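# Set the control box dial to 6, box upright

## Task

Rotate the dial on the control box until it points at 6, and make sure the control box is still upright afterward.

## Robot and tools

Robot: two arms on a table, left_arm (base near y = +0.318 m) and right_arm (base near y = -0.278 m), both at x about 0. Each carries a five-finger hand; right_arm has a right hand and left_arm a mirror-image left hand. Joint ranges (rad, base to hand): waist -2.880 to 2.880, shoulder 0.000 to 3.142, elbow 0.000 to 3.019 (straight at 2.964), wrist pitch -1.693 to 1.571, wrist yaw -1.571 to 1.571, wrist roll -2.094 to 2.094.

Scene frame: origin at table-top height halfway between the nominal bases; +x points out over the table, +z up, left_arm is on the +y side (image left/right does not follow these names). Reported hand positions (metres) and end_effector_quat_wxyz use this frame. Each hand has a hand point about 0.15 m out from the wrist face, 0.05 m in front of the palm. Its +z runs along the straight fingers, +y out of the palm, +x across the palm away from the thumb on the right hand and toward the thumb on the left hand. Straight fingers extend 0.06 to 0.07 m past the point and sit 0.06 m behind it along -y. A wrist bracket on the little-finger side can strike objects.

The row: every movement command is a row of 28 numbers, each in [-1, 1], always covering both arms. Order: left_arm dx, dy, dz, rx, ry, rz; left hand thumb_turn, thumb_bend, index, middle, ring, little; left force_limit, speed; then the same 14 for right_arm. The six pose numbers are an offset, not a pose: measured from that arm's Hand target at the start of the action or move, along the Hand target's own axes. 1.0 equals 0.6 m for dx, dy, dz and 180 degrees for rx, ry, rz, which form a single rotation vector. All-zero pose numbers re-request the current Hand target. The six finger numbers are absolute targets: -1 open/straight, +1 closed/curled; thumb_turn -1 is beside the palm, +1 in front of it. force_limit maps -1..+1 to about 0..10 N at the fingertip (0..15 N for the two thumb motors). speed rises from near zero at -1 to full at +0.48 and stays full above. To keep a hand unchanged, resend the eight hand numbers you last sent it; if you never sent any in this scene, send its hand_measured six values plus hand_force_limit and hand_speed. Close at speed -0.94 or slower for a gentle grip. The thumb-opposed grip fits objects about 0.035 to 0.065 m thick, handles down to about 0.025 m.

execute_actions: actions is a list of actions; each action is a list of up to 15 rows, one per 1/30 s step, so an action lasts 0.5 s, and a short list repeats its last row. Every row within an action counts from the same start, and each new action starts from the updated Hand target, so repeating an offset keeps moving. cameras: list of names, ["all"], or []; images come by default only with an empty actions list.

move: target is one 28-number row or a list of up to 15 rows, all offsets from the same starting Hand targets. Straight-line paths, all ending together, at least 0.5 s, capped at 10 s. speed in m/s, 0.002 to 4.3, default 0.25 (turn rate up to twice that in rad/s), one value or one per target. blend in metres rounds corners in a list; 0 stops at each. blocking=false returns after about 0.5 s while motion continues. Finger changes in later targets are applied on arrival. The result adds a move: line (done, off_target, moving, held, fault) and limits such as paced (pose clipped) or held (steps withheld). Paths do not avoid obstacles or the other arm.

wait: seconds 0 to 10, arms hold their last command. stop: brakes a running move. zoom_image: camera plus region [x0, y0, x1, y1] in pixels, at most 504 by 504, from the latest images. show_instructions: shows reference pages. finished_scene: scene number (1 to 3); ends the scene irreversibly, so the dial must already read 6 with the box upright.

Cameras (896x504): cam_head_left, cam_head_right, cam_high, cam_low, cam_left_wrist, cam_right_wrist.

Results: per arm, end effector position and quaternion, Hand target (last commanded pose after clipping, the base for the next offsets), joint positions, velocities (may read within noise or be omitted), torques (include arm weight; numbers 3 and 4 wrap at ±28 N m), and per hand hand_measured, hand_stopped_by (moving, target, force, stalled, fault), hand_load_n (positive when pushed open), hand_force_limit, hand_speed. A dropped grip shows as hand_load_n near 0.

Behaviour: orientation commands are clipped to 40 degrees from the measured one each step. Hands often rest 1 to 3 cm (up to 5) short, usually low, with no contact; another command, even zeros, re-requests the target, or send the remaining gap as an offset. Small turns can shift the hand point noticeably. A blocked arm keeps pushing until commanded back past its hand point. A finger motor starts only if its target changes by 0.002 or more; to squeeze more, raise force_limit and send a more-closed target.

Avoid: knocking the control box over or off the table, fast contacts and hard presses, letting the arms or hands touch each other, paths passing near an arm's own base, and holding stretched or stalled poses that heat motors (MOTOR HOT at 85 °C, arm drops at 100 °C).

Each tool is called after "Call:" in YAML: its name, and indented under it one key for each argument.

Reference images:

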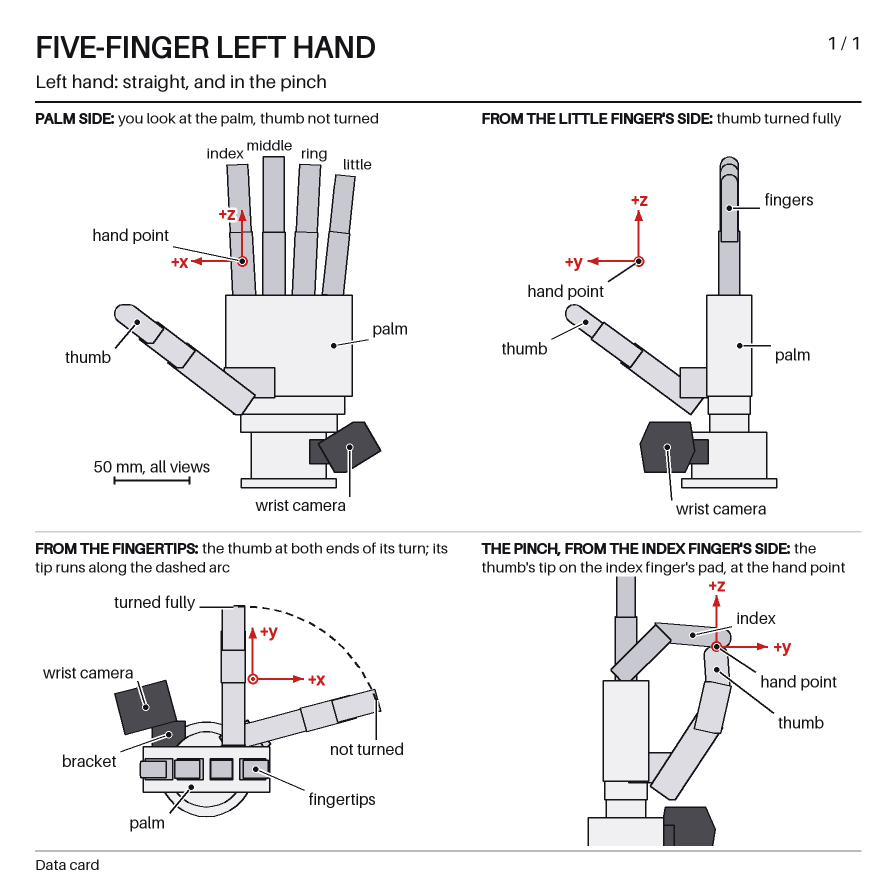

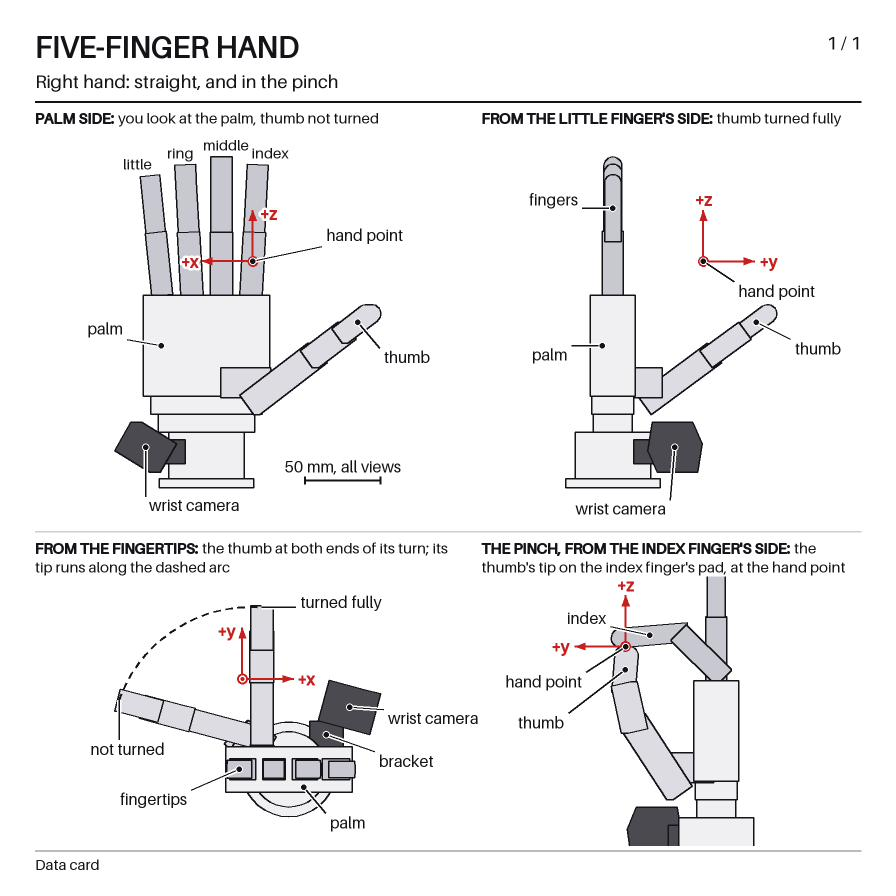

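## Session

Call:
execute_actions:
  actions: []

Call:
zoom_image:
  camera: "cam_high"
  region: [420, 120, 580, 280]

Call:
zoom_image:
  camera: "cam_head_left"
  region: [440, 210, 600, 340]

Scene clock: 0.00 s.
left_arm: end_effector_position=(+0.2434, +0.4165, +0.1551) hand_measured=(-1.000, -1.000, -1.000, -1.000, -1.000, -1.000) hand_load_n=(+0.0, +0.0, +0.0, +0.0, +0.0, +0.0) hand_stopped_by=(target, target, target, target, target, target) hand_force_limit=0.00 hand_speed=-0.80 end_effector_quat_wxyz=(+0.014, +0.988, +0.151, -0.010) | right_arm: end_effector_position=(+0.4731, -0.3046, +0.2767) hand_measured=(-1.000, -1.000, -1.000, -1.000, -1.000, -1.000) hand_load_n=(+0.0, +0.0, +0.0, +0.0, +0.0, +0.0) hand_stopped_by=(target, target, target, target, target, target) hand_force_limit=0.00 hand_speed=-0.80 end_effector_quat_wxyz=(+0.383, +0.855, +0.219, +0.272)
Joint positions: left_arm=[0.623 1.006 0.837 -1.432 0.015 -1.216] | right_arm=[0.326 1.314 1.03 -0.643 0.797 -2.014]
Joint velocities: within noise
Joint torques (N m): no reading
Motor temperatures (°C): left_arm=[29 30 30 28 28 27] | right_arm=[30 31 29 30 28 30]
Heat: left arm: hottest shoulder 30 °C; right arm: hottest shoulder 31 °C.
Hand target: left_arm +0.2513, +0.4216, +0.1652; +0.008, +0.989, +0.149, +0.004 | right_arm +0.4796, -0.3028, +0.2905; +0.384, +0.852, +0.212, +0.285

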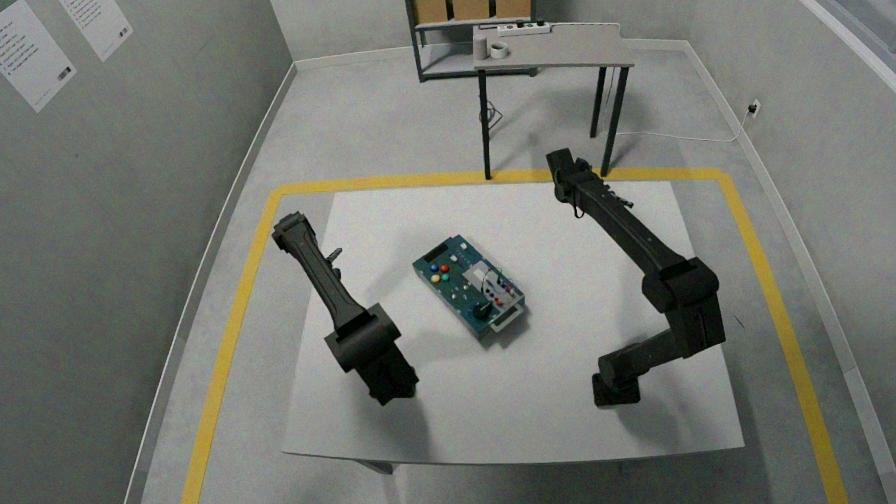

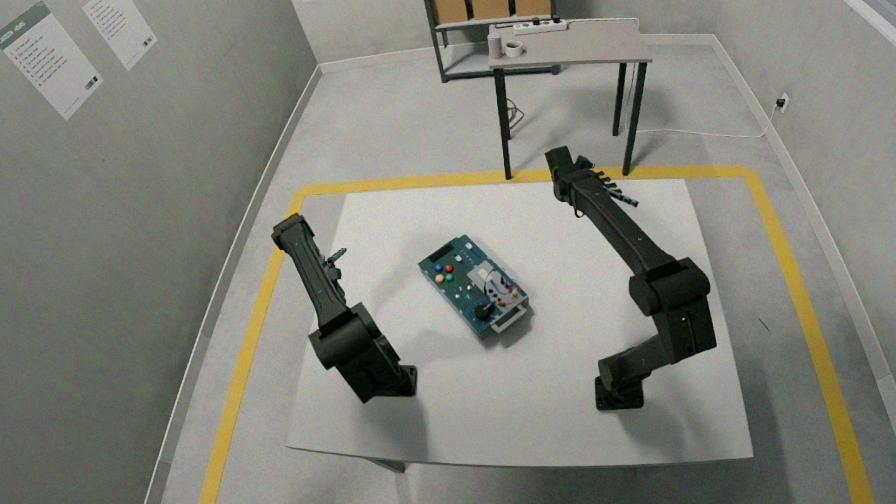

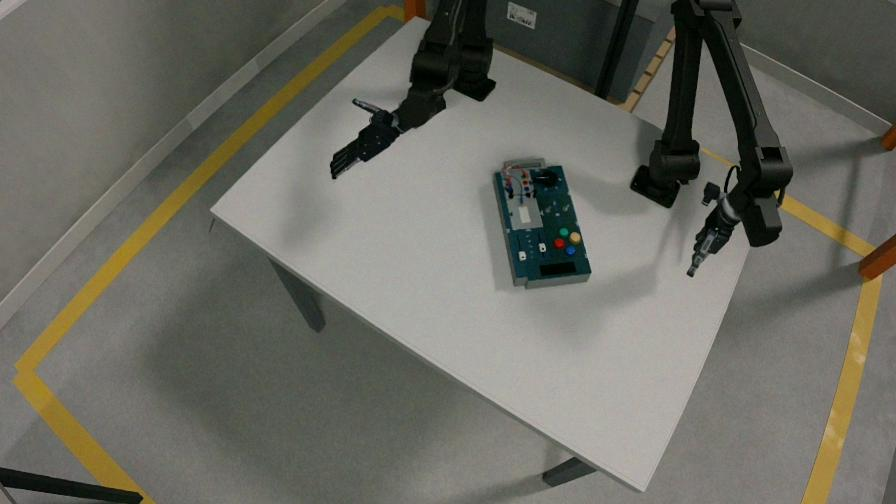

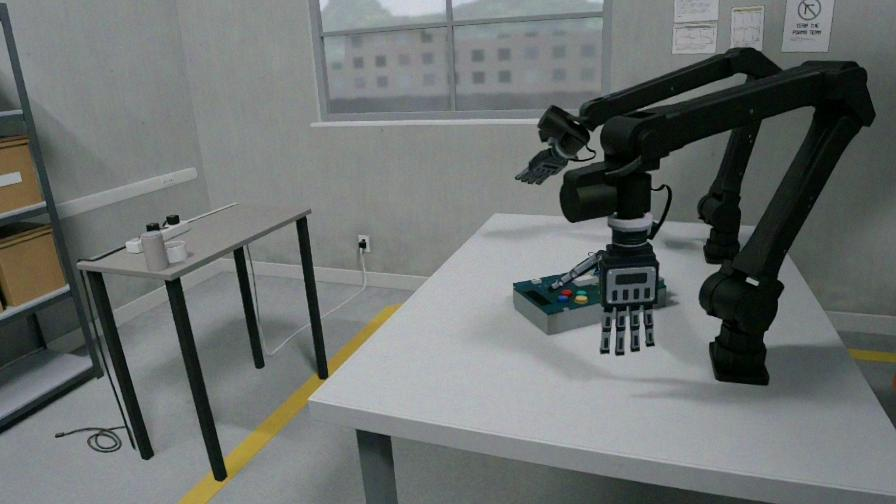

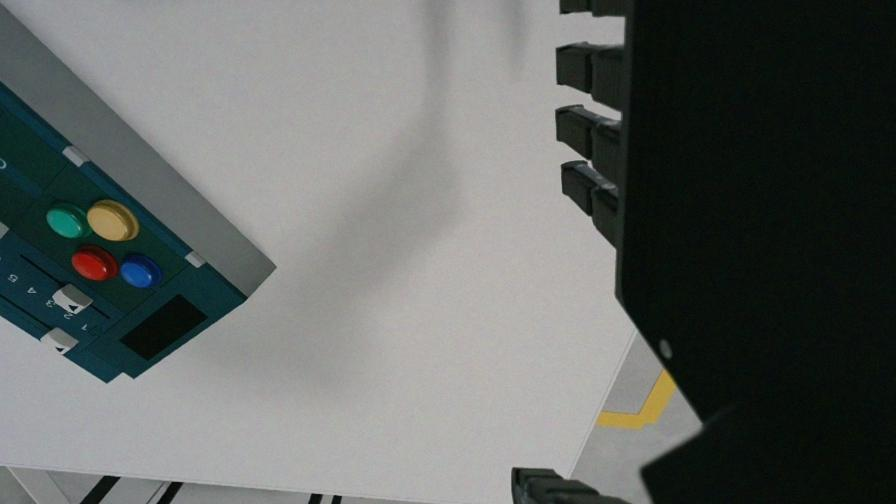

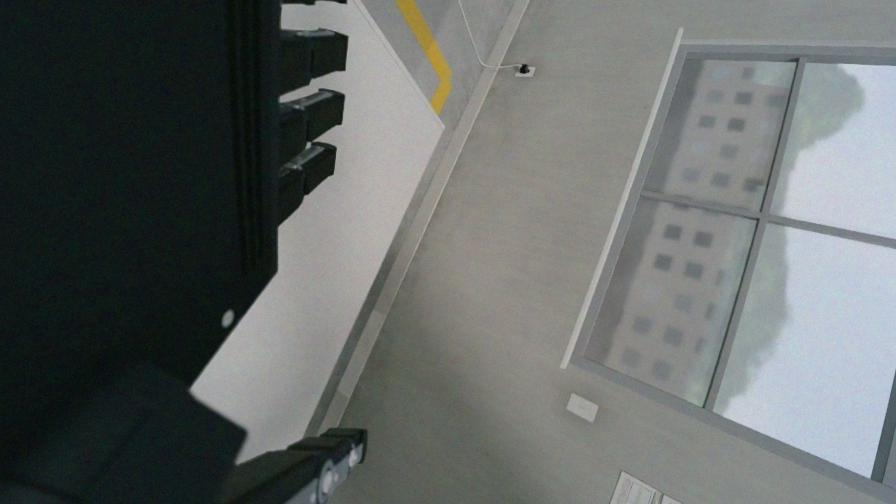

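Scaled by 3.150 from the camera's 896x504 image, which has a finer 1280x720 frame.

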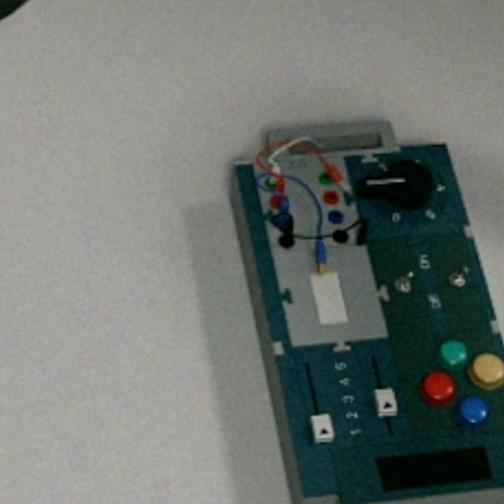

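Scaled by 3.150 from the camera's 896x504 image, which has a finer 1280x720 frame.

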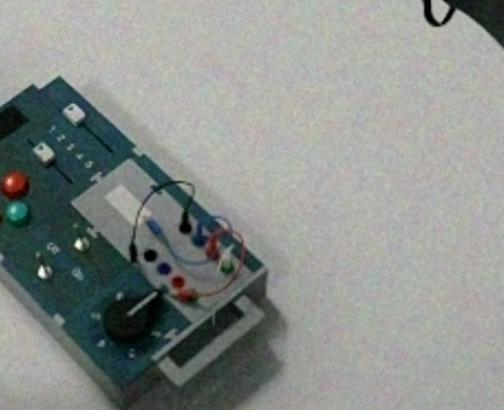

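Call:
zoom_image:
  camera: "cam_high"
  region: [520, 155, 580, 205]

Call:
zoom_image:
  camera: "cam_head_left"
  region: [460, 290, 520, 340]

Call:
zoom_image:
  camera: "cam_head_right"
  region: [460, 290, 520, 340]

Scaled by 8.400 from the camera's 896x504 image, which has a finer 1280x720 frame.

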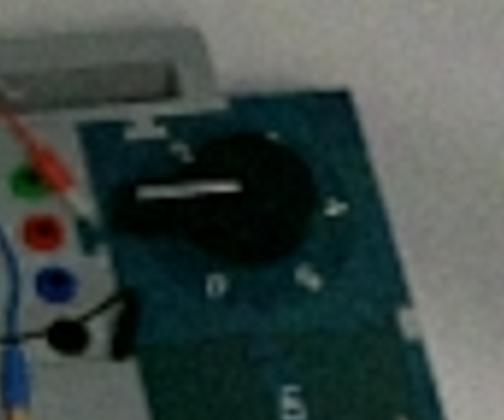

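Scaled by 8.400 from the camera's 896x504 image, which has a finer 1280x720 frame.

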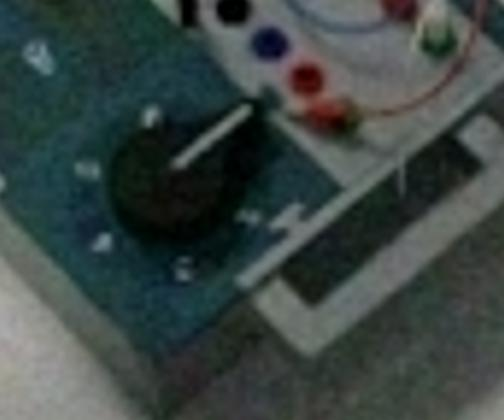

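Scaled by 8.400 from the camera's 896x504 image, which has a finer 1280x720 frame.

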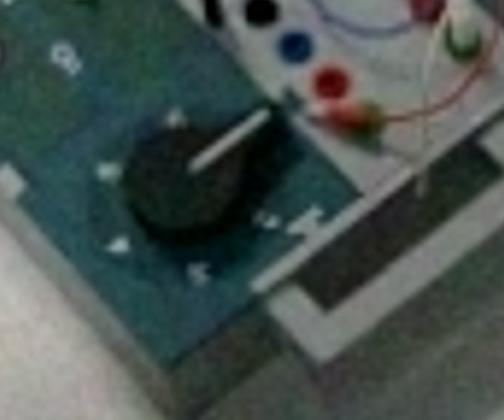

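Call:
move:
  target:
    - [0,0,-0.1,0,0,0.1,-1,-1,-1,1,1,1,0,-0.2,0,0,0,0,0,0,-1,-1,-1,-1,-1,-1,0,-0.8]
    - [-0.3232,0.503,-0.088,0,0,0.762,-1,-1,-1,1,1,1,0,-0.2,0,0,0,0,0,0,-1,-1,-1,-1,-1,-1,0,-0.8]
  speed: 0.3
  blend: 0.03
  cameras: ["cam_head_left","cam_head_right","cam_high","cam_low"]

Call:
zoom_image:
  camera: "cam_head_left"
  region: [440, 260, 540, 360]

Call:
zoom_image:
  camera: "cam_high"
  region: [490, 100, 610, 220]

Call:
zoom_image:
  camera: "cam_low"
  region: [540, 200, 700, 340]

Scene clock: 10.73 s.
left_arm: end_effector_position=(+0.1386, +0.0948, +0.2057) hand_measured=(-1.000, -1.000, -1.000, +1.000, +1.000, +1.000) hand_load_n=(+0.0, -0.5, +0.0, +0.0, +0.0, +0.0) hand_stopped_by=(target, target, target, target, target, target) hand_force_limit=0.00 hand_speed=-0.20 end_effector_quat_wxyz=(-0.005, -0.511, +0.859, +0.024) | right_arm: end_effector_position=(+0.4731, -0.3046, +0.2767) hand_measured=(-1.000, -1.000, -1.000, -1.000, -1.000, -1.000) hand_load_n=(+0.0, +0.0, +0.0, +0.0, +0.0, +0.0) hand_stopped_by=(target, target, target, target, target, target) hand_force_limit=0.00 hand_speed=-0.80 end_effector_quat_wxyz=(+0.383, +0.855, +0.219, +0.272)
Joint positions: left_arm=[-0.862 1.172 1.081 -1.529 0.001 -0.329] | right_arm=[0.326 1.314 1.03 -0.643 0.797 -2.014]
Joint torques (N m): left_arm=[0.09 -3.66 12.42 1.1 -0.17 0.26] | right_arm=[1.44 -7.71 11.52 0.88 0.64 0]
Heat: left arm: hottest elbow 33 °C; right arm: hottest shoulder 31 °C.
Hand target: left_arm +0.1546, +0.0768, +0.2221; +0.001, -0.500, +0.866, -0.009 | right_arm +0.4796, -0.3028, +0.2905; +0.384, +0.852, +0.212, +0.285
Off the commanded pose: left_arm 0.029 m, 4 deg | right_arm 0.015 m, 2 deg.
move: off_target (left_arm, right_arm)
Images, in order (width x height): cam_head_left 896x504, cam_head_right 896x504, cam_high 896x504, cam_low 896x504.

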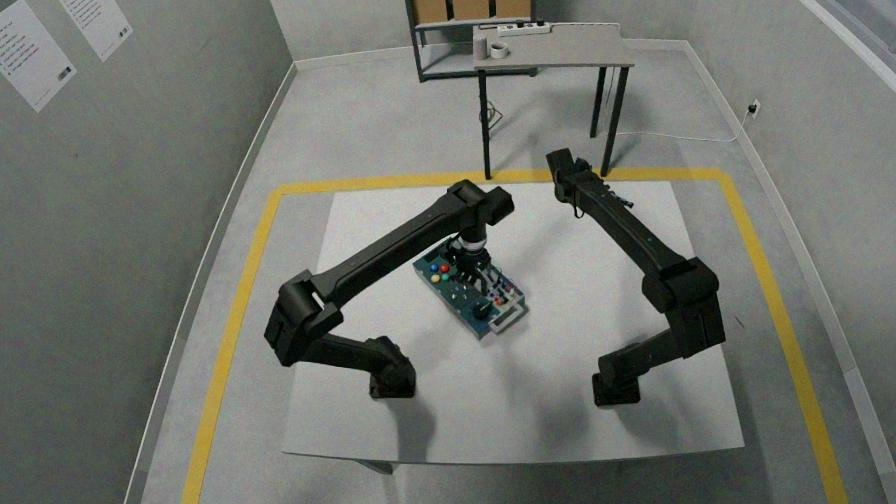

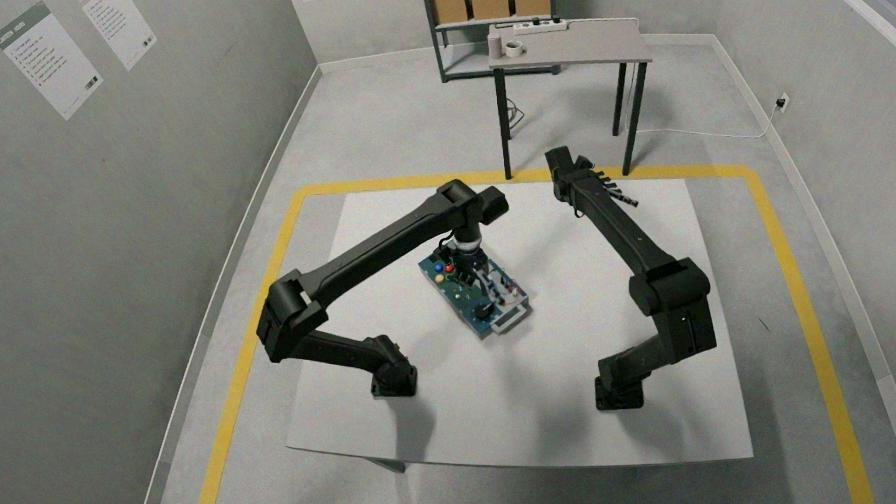

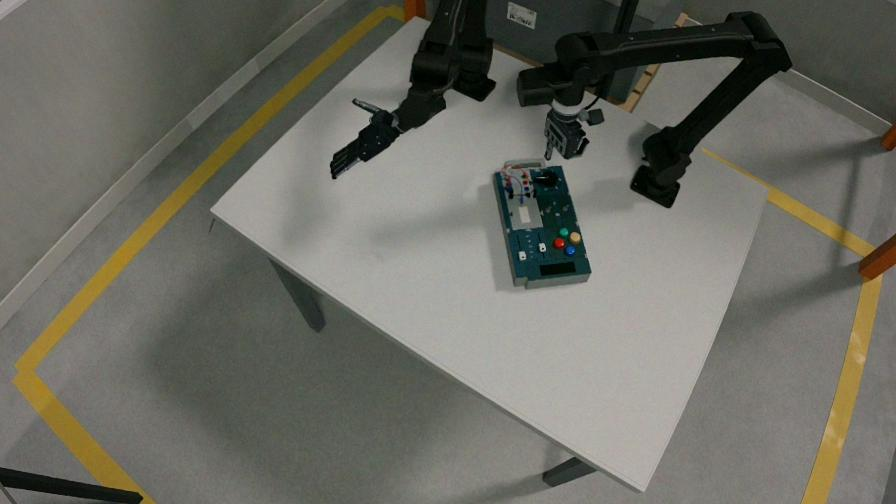

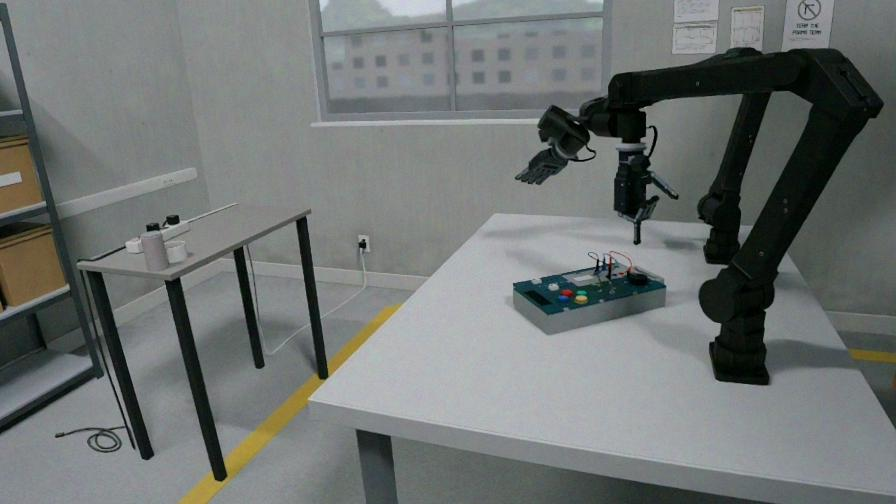

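Scaled by 5.040 from the camera's 896x504 image, which has a finer 1280x720 frame.

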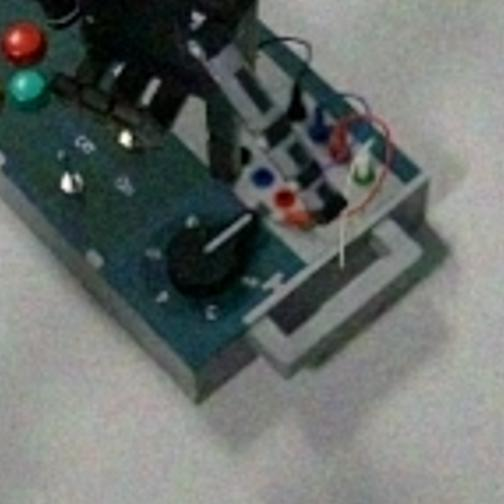

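Scaled by 4.200 from the camera's 896x504 image, which has a finer 1280x720 frame.

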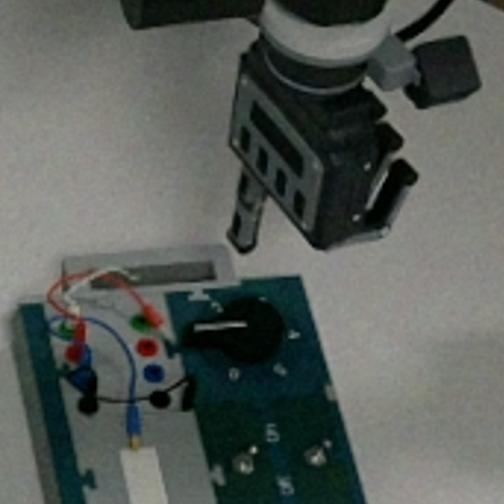

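Scaled by 3.150 from the camera's 896x504 image, which has a finer 1280x720 frame.

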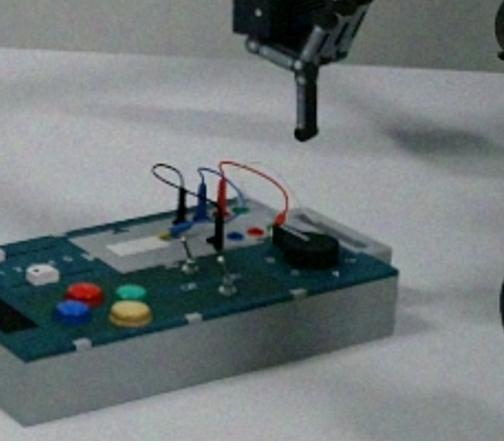

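Call:
move:
  target: [0.0442,-0.0205,0.1007,0,0,0,-1,-1,-1,1,1,1,0,-0.2,0,0,0,0,0,0,-1,-1,-1,-1,-1,-1,0,-0.8]
  speed: 0.12
  cameras: ["cam_head_left","cam_head_right","cam_high","cam_low"]

Call:
zoom_image:
  camera: "cam_head_left"
  region: [450, 270, 530, 350]

Call:
zoom_image:
  camera: "cam_high"
  region: [500, 120, 600, 220]

Call:
zoom_image:
  camera: "cam_low"
  region: [560, 210, 680, 320]

Scene clock: 14.40 s.
left_arm: end_effector_position=(+0.1531, +0.0522, +0.1690) hand_measured=(-1.000, -1.000, -1.000, +1.000, +1.000, +1.000) hand_load_n=(+0.0, +0.0, +0.0, +0.0, +0.5, +0.0) hand_stopped_by=(target, target, target, target, target, target) hand_force_limit=0.00 hand_speed=-0.20 end_effector_quat_wxyz=(+0.002, -0.495, +0.869, -0.008) | right_arm: end_effector_position=(+0.4731, -0.3046, +0.2767) hand_measured=(-1.000, -1.000, -1.000, -1.000, -1.000, -1.000) hand_load_n=(+0.0, +0.0, +0.0, +0.0, +0.0, +0.0) hand_stopped_by=(target, target, target, target, target, target) hand_force_limit=0.00 hand_speed=-0.80 end_effector_quat_wxyz=(+0.383, +0.855, +0.219, +0.272)
Joint positions: left_arm=[-0.92 1.255 1.061 -1.36 -0.001 -0.35] | right_arm=[0.326 1.314 1.03 -0.643 0.797 -2.014]
Joint torques (N m): left_arm=[-0.56 -4.78 7.09 1.25 -0.17 -0.1] | right_arm=[1.44 -7.71 11.51 0.9 0.64 0]
Heat: left arm: hottest elbow 33 °C; right arm: hottest shoulder 32 °C.
Hand target: left_arm +0.1526, +0.0468, +0.1619; +0.001, -0.500, +0.866, -0.009 | right_arm +0.4796, -0.3028, +0.2905; +0.384, +0.852, +0.212, +0.285
Off the commanded pose: left_arm 0.009 m, 1 deg | right_arm 0.015 m, 2 deg.
move: off_target (right_arm)
Images, in order (width x height): cam_head_left 896x504, cam_head_right 896x504, cam_high 896x504, cam_low 896x504.

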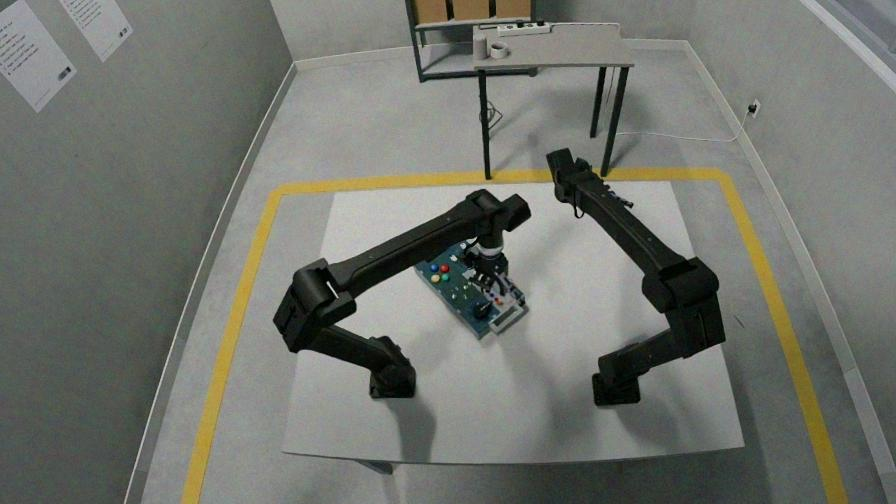

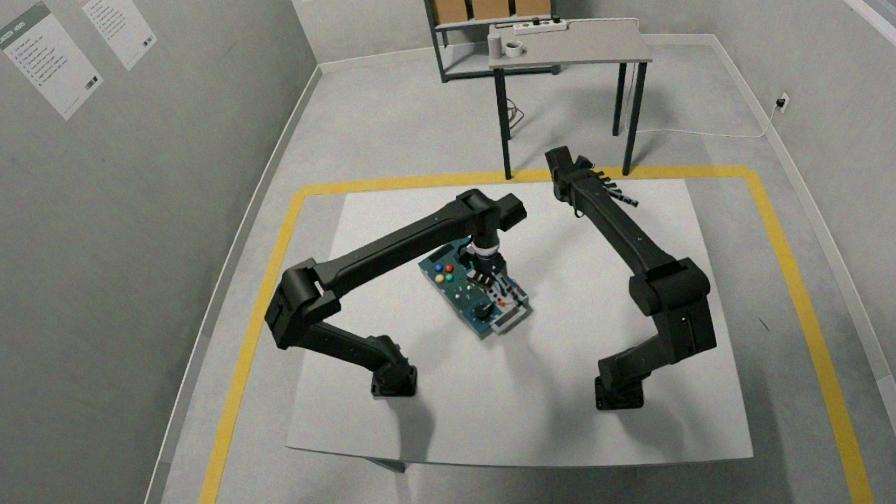

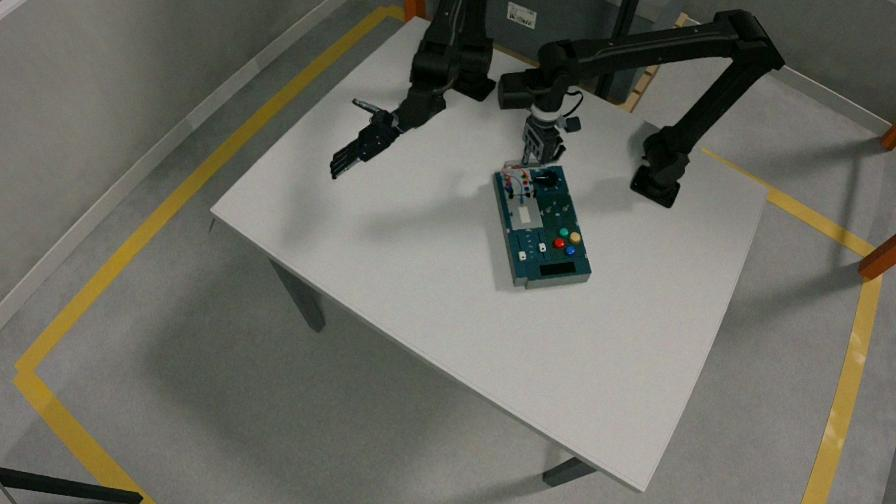

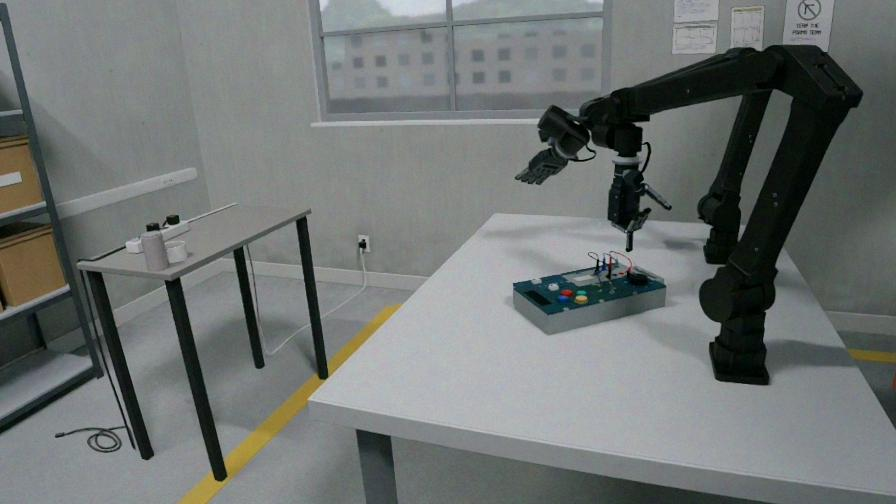

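Scaled by 6.300 from the camera's 896x504 image, which has a finer 1280x720 frame.

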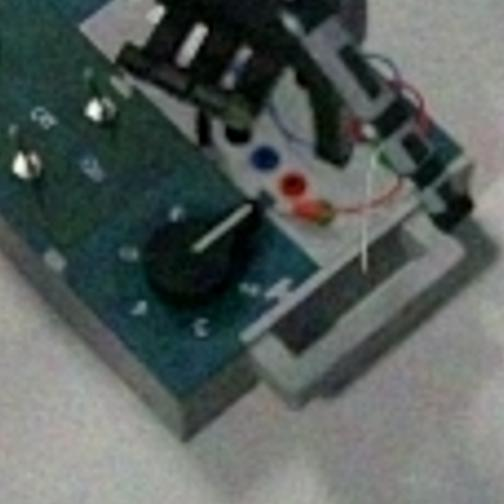

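Scaled by 5.040 from the camera's 896x504 image, which has a finer 1280x720 frame.

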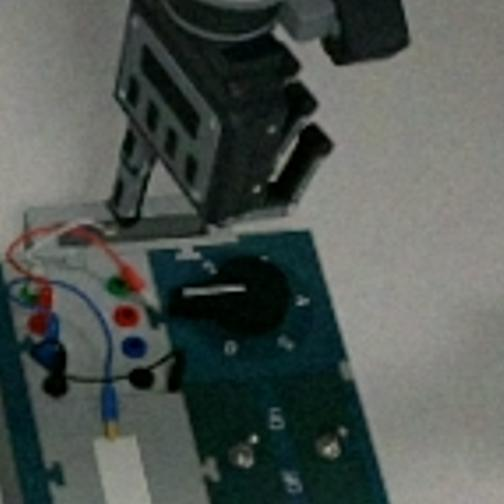

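Scaled by 4.200 from the camera's 896x504 image, which has a finer 1280x720 frame.

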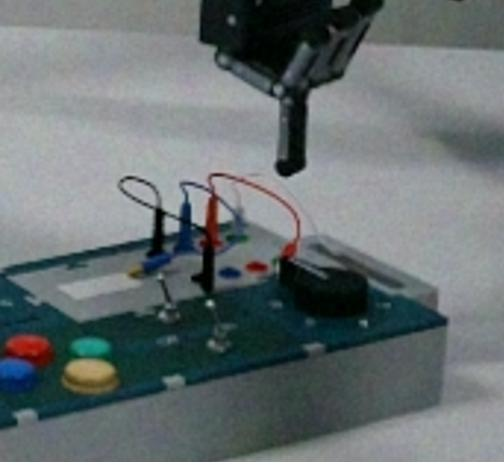

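Call:
move:
  target: [-0.0057,0.0437,0.0077,0,0,0,-1,-1,-1,1,1,1,0,-0.2,0,0,0,0,0,0,-1,-1,-1,-1,-1,-1,0,-0.8]
  speed: 0.08
  cameras: ["cam_head_left","cam_high","cam_low"]

Call:
zoom_image:
  camera: "cam_head_left"
  region: [450, 270, 530, 350]

Call:
zoom_image:
  camera: "cam_high"
  region: [500, 120, 600, 220]

Call:
zoom_image:
  camera: "cam_low"
  region: [560, 210, 680, 320]

Scene clock: 16.90 s.
left_arm: end_effector_position=(+0.1336, +0.0666, +0.1582) hand_measured=(-1.000, -1.000, -1.000, +1.000, +1.000, +1.000) hand_load_n=(+0.0, +0.0, +0.0, +0.0, +0.0, +0.0) hand_stopped_by=(target, target, target, target, target, target) hand_force_limit=0.00 hand_speed=-0.20 end_effector_quat_wxyz=(+0.000, -0.495, +0.869, +0.003) | right_arm: end_effector_position=(+0.4731, -0.3046, +0.2767) hand_measured=(-1.000, -1.000, -1.000, -1.000, -1.000, -1.000) hand_load_n=(+0.0, +0.0, +0.0, +0.0, +0.0, +0.0) hand_stopped_by=(target, target, target, target, target, target) hand_force_limit=0.00 hand_speed=-0.80 end_effector_quat_wxyz=(+0.383, +0.855, +0.219, +0.272)
Joint positions: left_arm=[-0.939 1.214 0.995 -1.357 -0.001 -0.369] | right_arm=[0.326 1.314 1.03 -0.643 0.797 -2.014]
Joint torques (N m): left_arm=[-0.38 -6.01 6.82 1.29 -0.17 -0.03] | right_arm=[1.44 -7.71 11.52 0.9 0.64 0]
Heat: left arm: hottest elbow 33 °C; right arm: hottest shoulder 32 °C.
Hand target: left_arm +0.1317, +0.0628, +0.1568; +0.001, -0.500, +0.866, -0.009 | right_arm +0.4796, -0.3028, +0.2905; +0.384, +0.852, +0.212, +0.285
Off the commanded pose: left_arm 0.005 m, 1 deg | right_arm 0.015 m, 2 deg.
move: off_target (right_arm)
Images, in order (width x height): cam_head_left 896x504, cam_high 896x504, cam_low 896x504.

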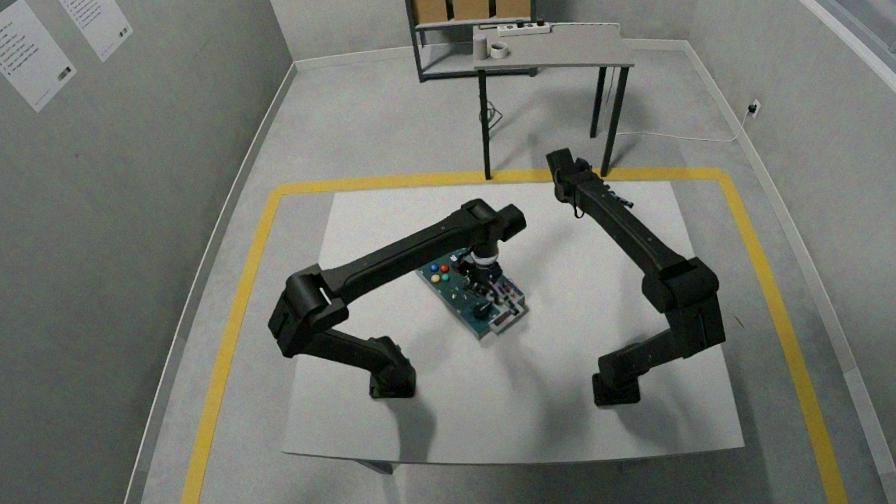

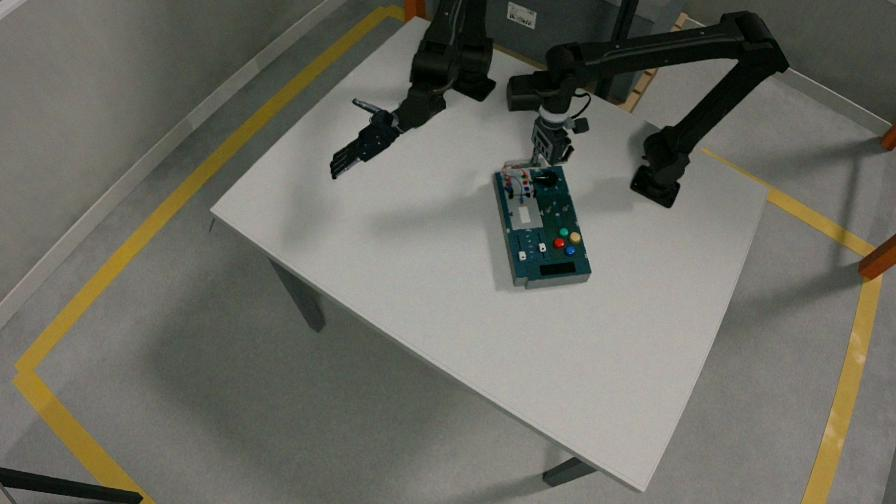

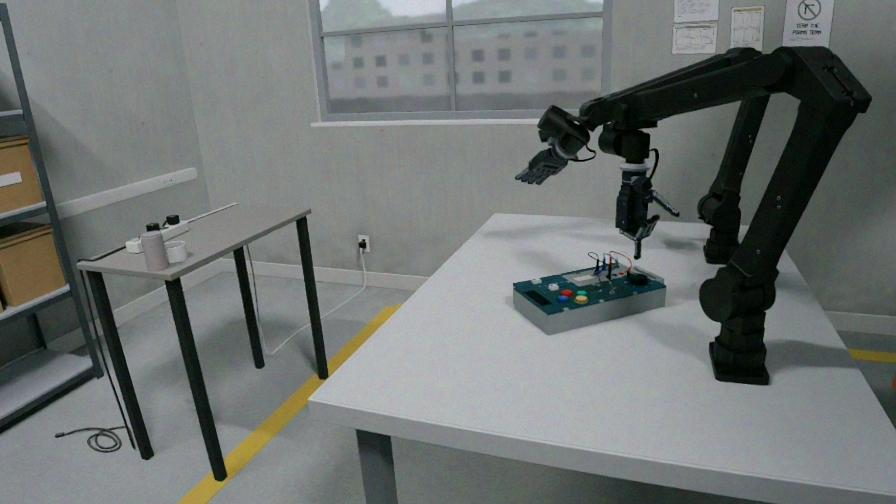

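Scaled by 6.300 from the camera's 896x504 image, which has a finer 1280x720 frame.

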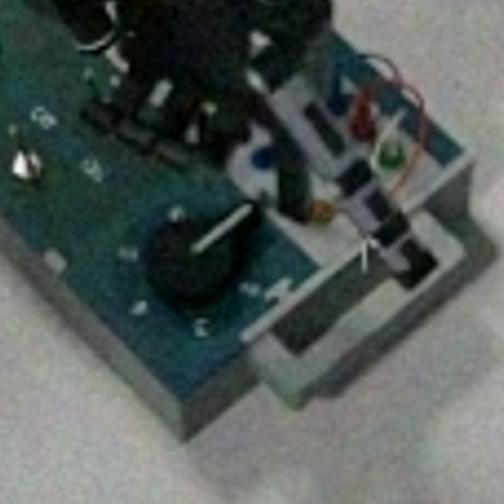

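Scaled by 5.040 from the camera's 896x504 image, which has a finer 1280x720 frame.

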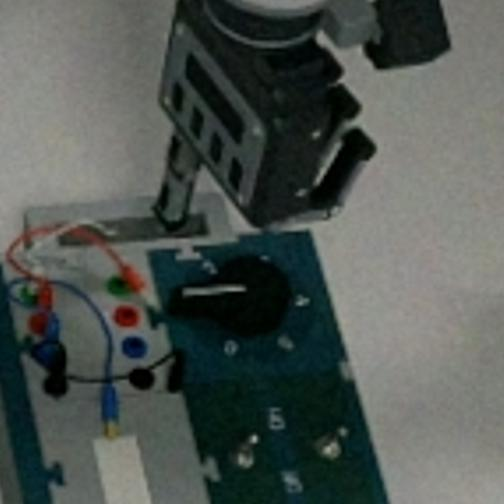

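Scaled by 4.200 from the camera's 896x504 image, which has a finer 1280x720 frame.

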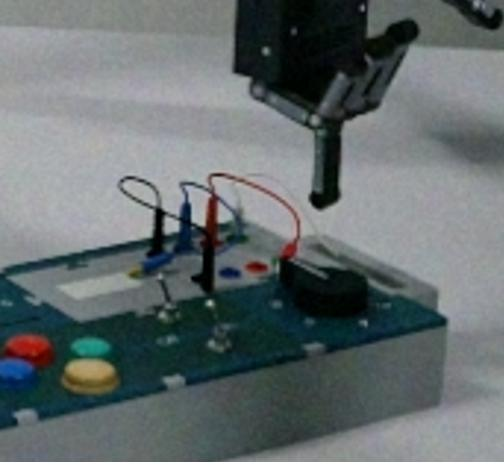

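Call:
move:
  target: [-0.0005,0.001,0.0633,0,0,0,-1,-1,-1,1,1,1,0,-0.2,0,0,0,0,0,0,-1,-1,-1,-1,-1,-1,0,-0.8]
  speed: 0.06
  cameras: ["cam_head_left","cam_high","cam_low"]

Call:
zoom_image:
  camera: "cam_head_left"
  region: [460, 280, 520, 340]

Call:
zoom_image:
  camera: "cam_high"
  region: [510, 140, 570, 200]

Call:
zoom_image:
  camera: "cam_low"
  region: [600, 220, 680, 300]

Scene clock: 19.20 s.
left_arm: end_effector_position=(+0.1334, +0.0667, +0.1272) hand_measured=(-1.000, -1.000, -1.000, +1.000, +1.000, +1.000) hand_load_n=(+0.0, +0.0, +0.0, +0.0, +0.0, +0.0) hand_stopped_by=(target, target, target, target, target, target) hand_force_limit=0.00 hand_speed=-0.20 end_effector_quat_wxyz=(+0.002, -0.496, +0.868, -0.011) | right_arm: end_effector_position=(+0.4731, -0.3046, +0.2767) hand_measured=(-1.000, -1.000, -1.000, -1.000, -1.000, -1.000) hand_load_n=(+0.0, +0.0, +0.0, +0.0, +0.0, +0.0) hand_stopped_by=(target, target, target, target, target, target) hand_force_limit=0.00 hand_speed=-0.80 end_effector_quat_wxyz=(+0.383, +0.855, +0.219, +0.272)
Joint positions: left_arm=[-0.939 1.214 0.915 -1.248 -0.001 -0.37] | right_arm=[0.326 1.314 1.03 -0.643 0.797 -2.014]
Joint torques (N m): left_arm=[-0.67 -3.72 6.78 1.33 -0.17 -0.07] | right_arm=[1.44 -7.71 11.52 0.9 0.64 0]
Heat: left arm: hottest elbow 33 °C; right arm: hottest shoulder 32 °C.
Hand target: left_arm +0.1318, +0.0628, +0.1190; +0.001, -0.500, +0.866, -0.009 | right_arm +0.4796, -0.3028, +0.2905; +0.384, +0.852, +0.212, +0.285
Off the commanded pose: left_arm 0.009 m, 1 deg | right_arm 0.015 m, 2 deg.
move: off_target (right_arm)
Images, in order (width x height): cam_head_left 896x504, cam_high 896x504, cam_low 896x504.

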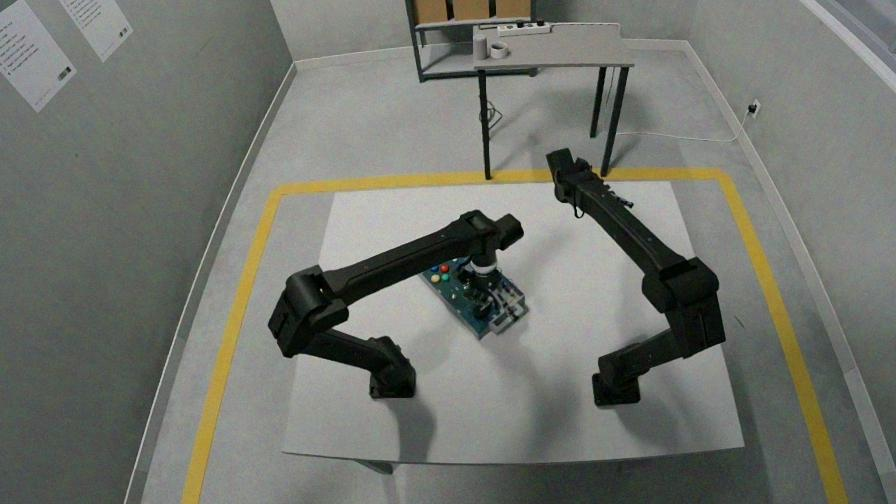

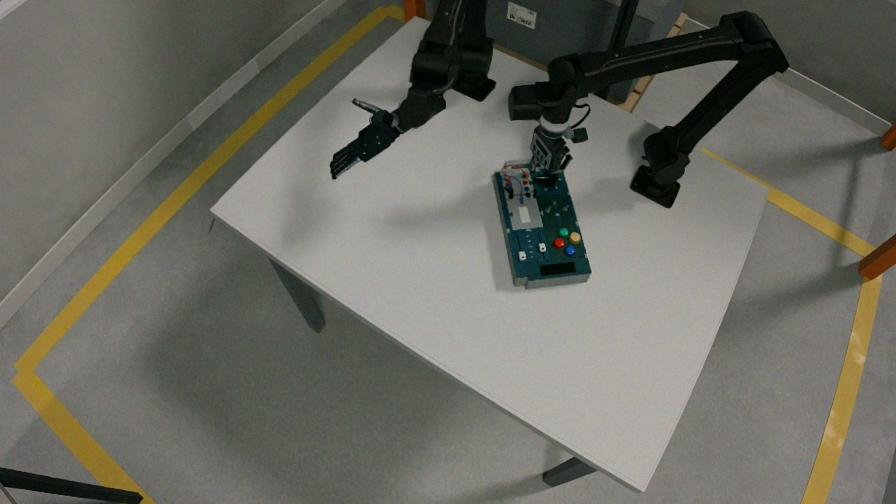

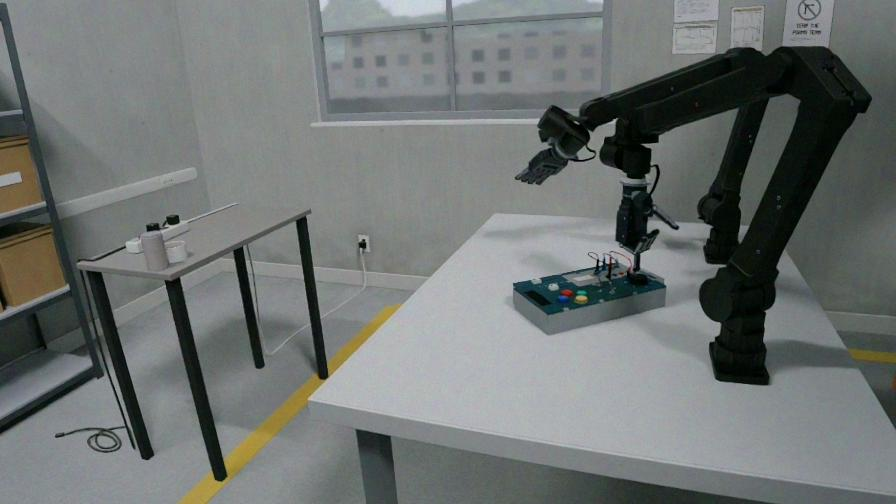

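Scaled by 8.400 from the camera's 896x504 image, which has a finer 1280x720 frame.

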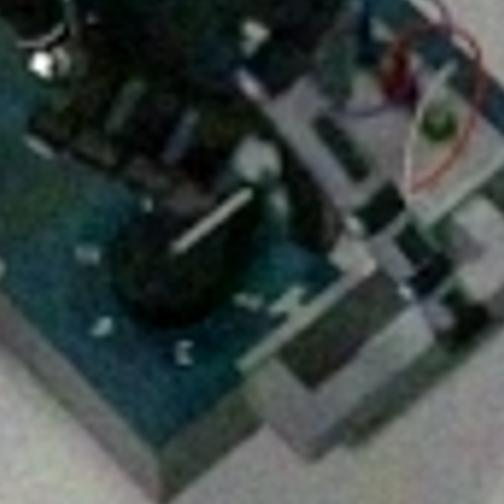

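Scaled by 8.400 from the camera's 896x504 image, which has a finer 1280x720 frame.

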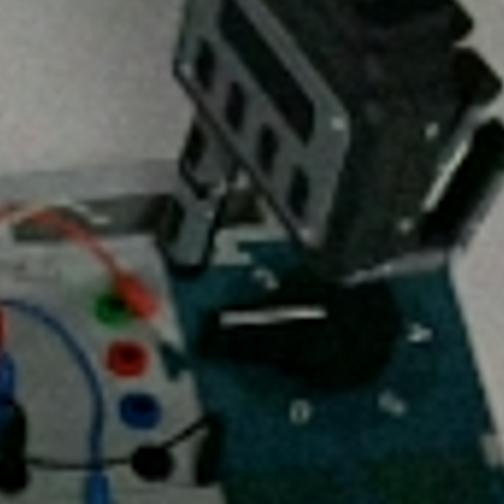

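Scaled by 6.300 from the camera's 896x504 image, which has a finer 1280x720 frame.

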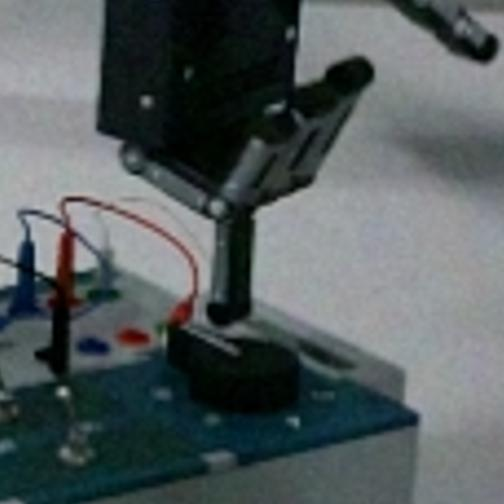

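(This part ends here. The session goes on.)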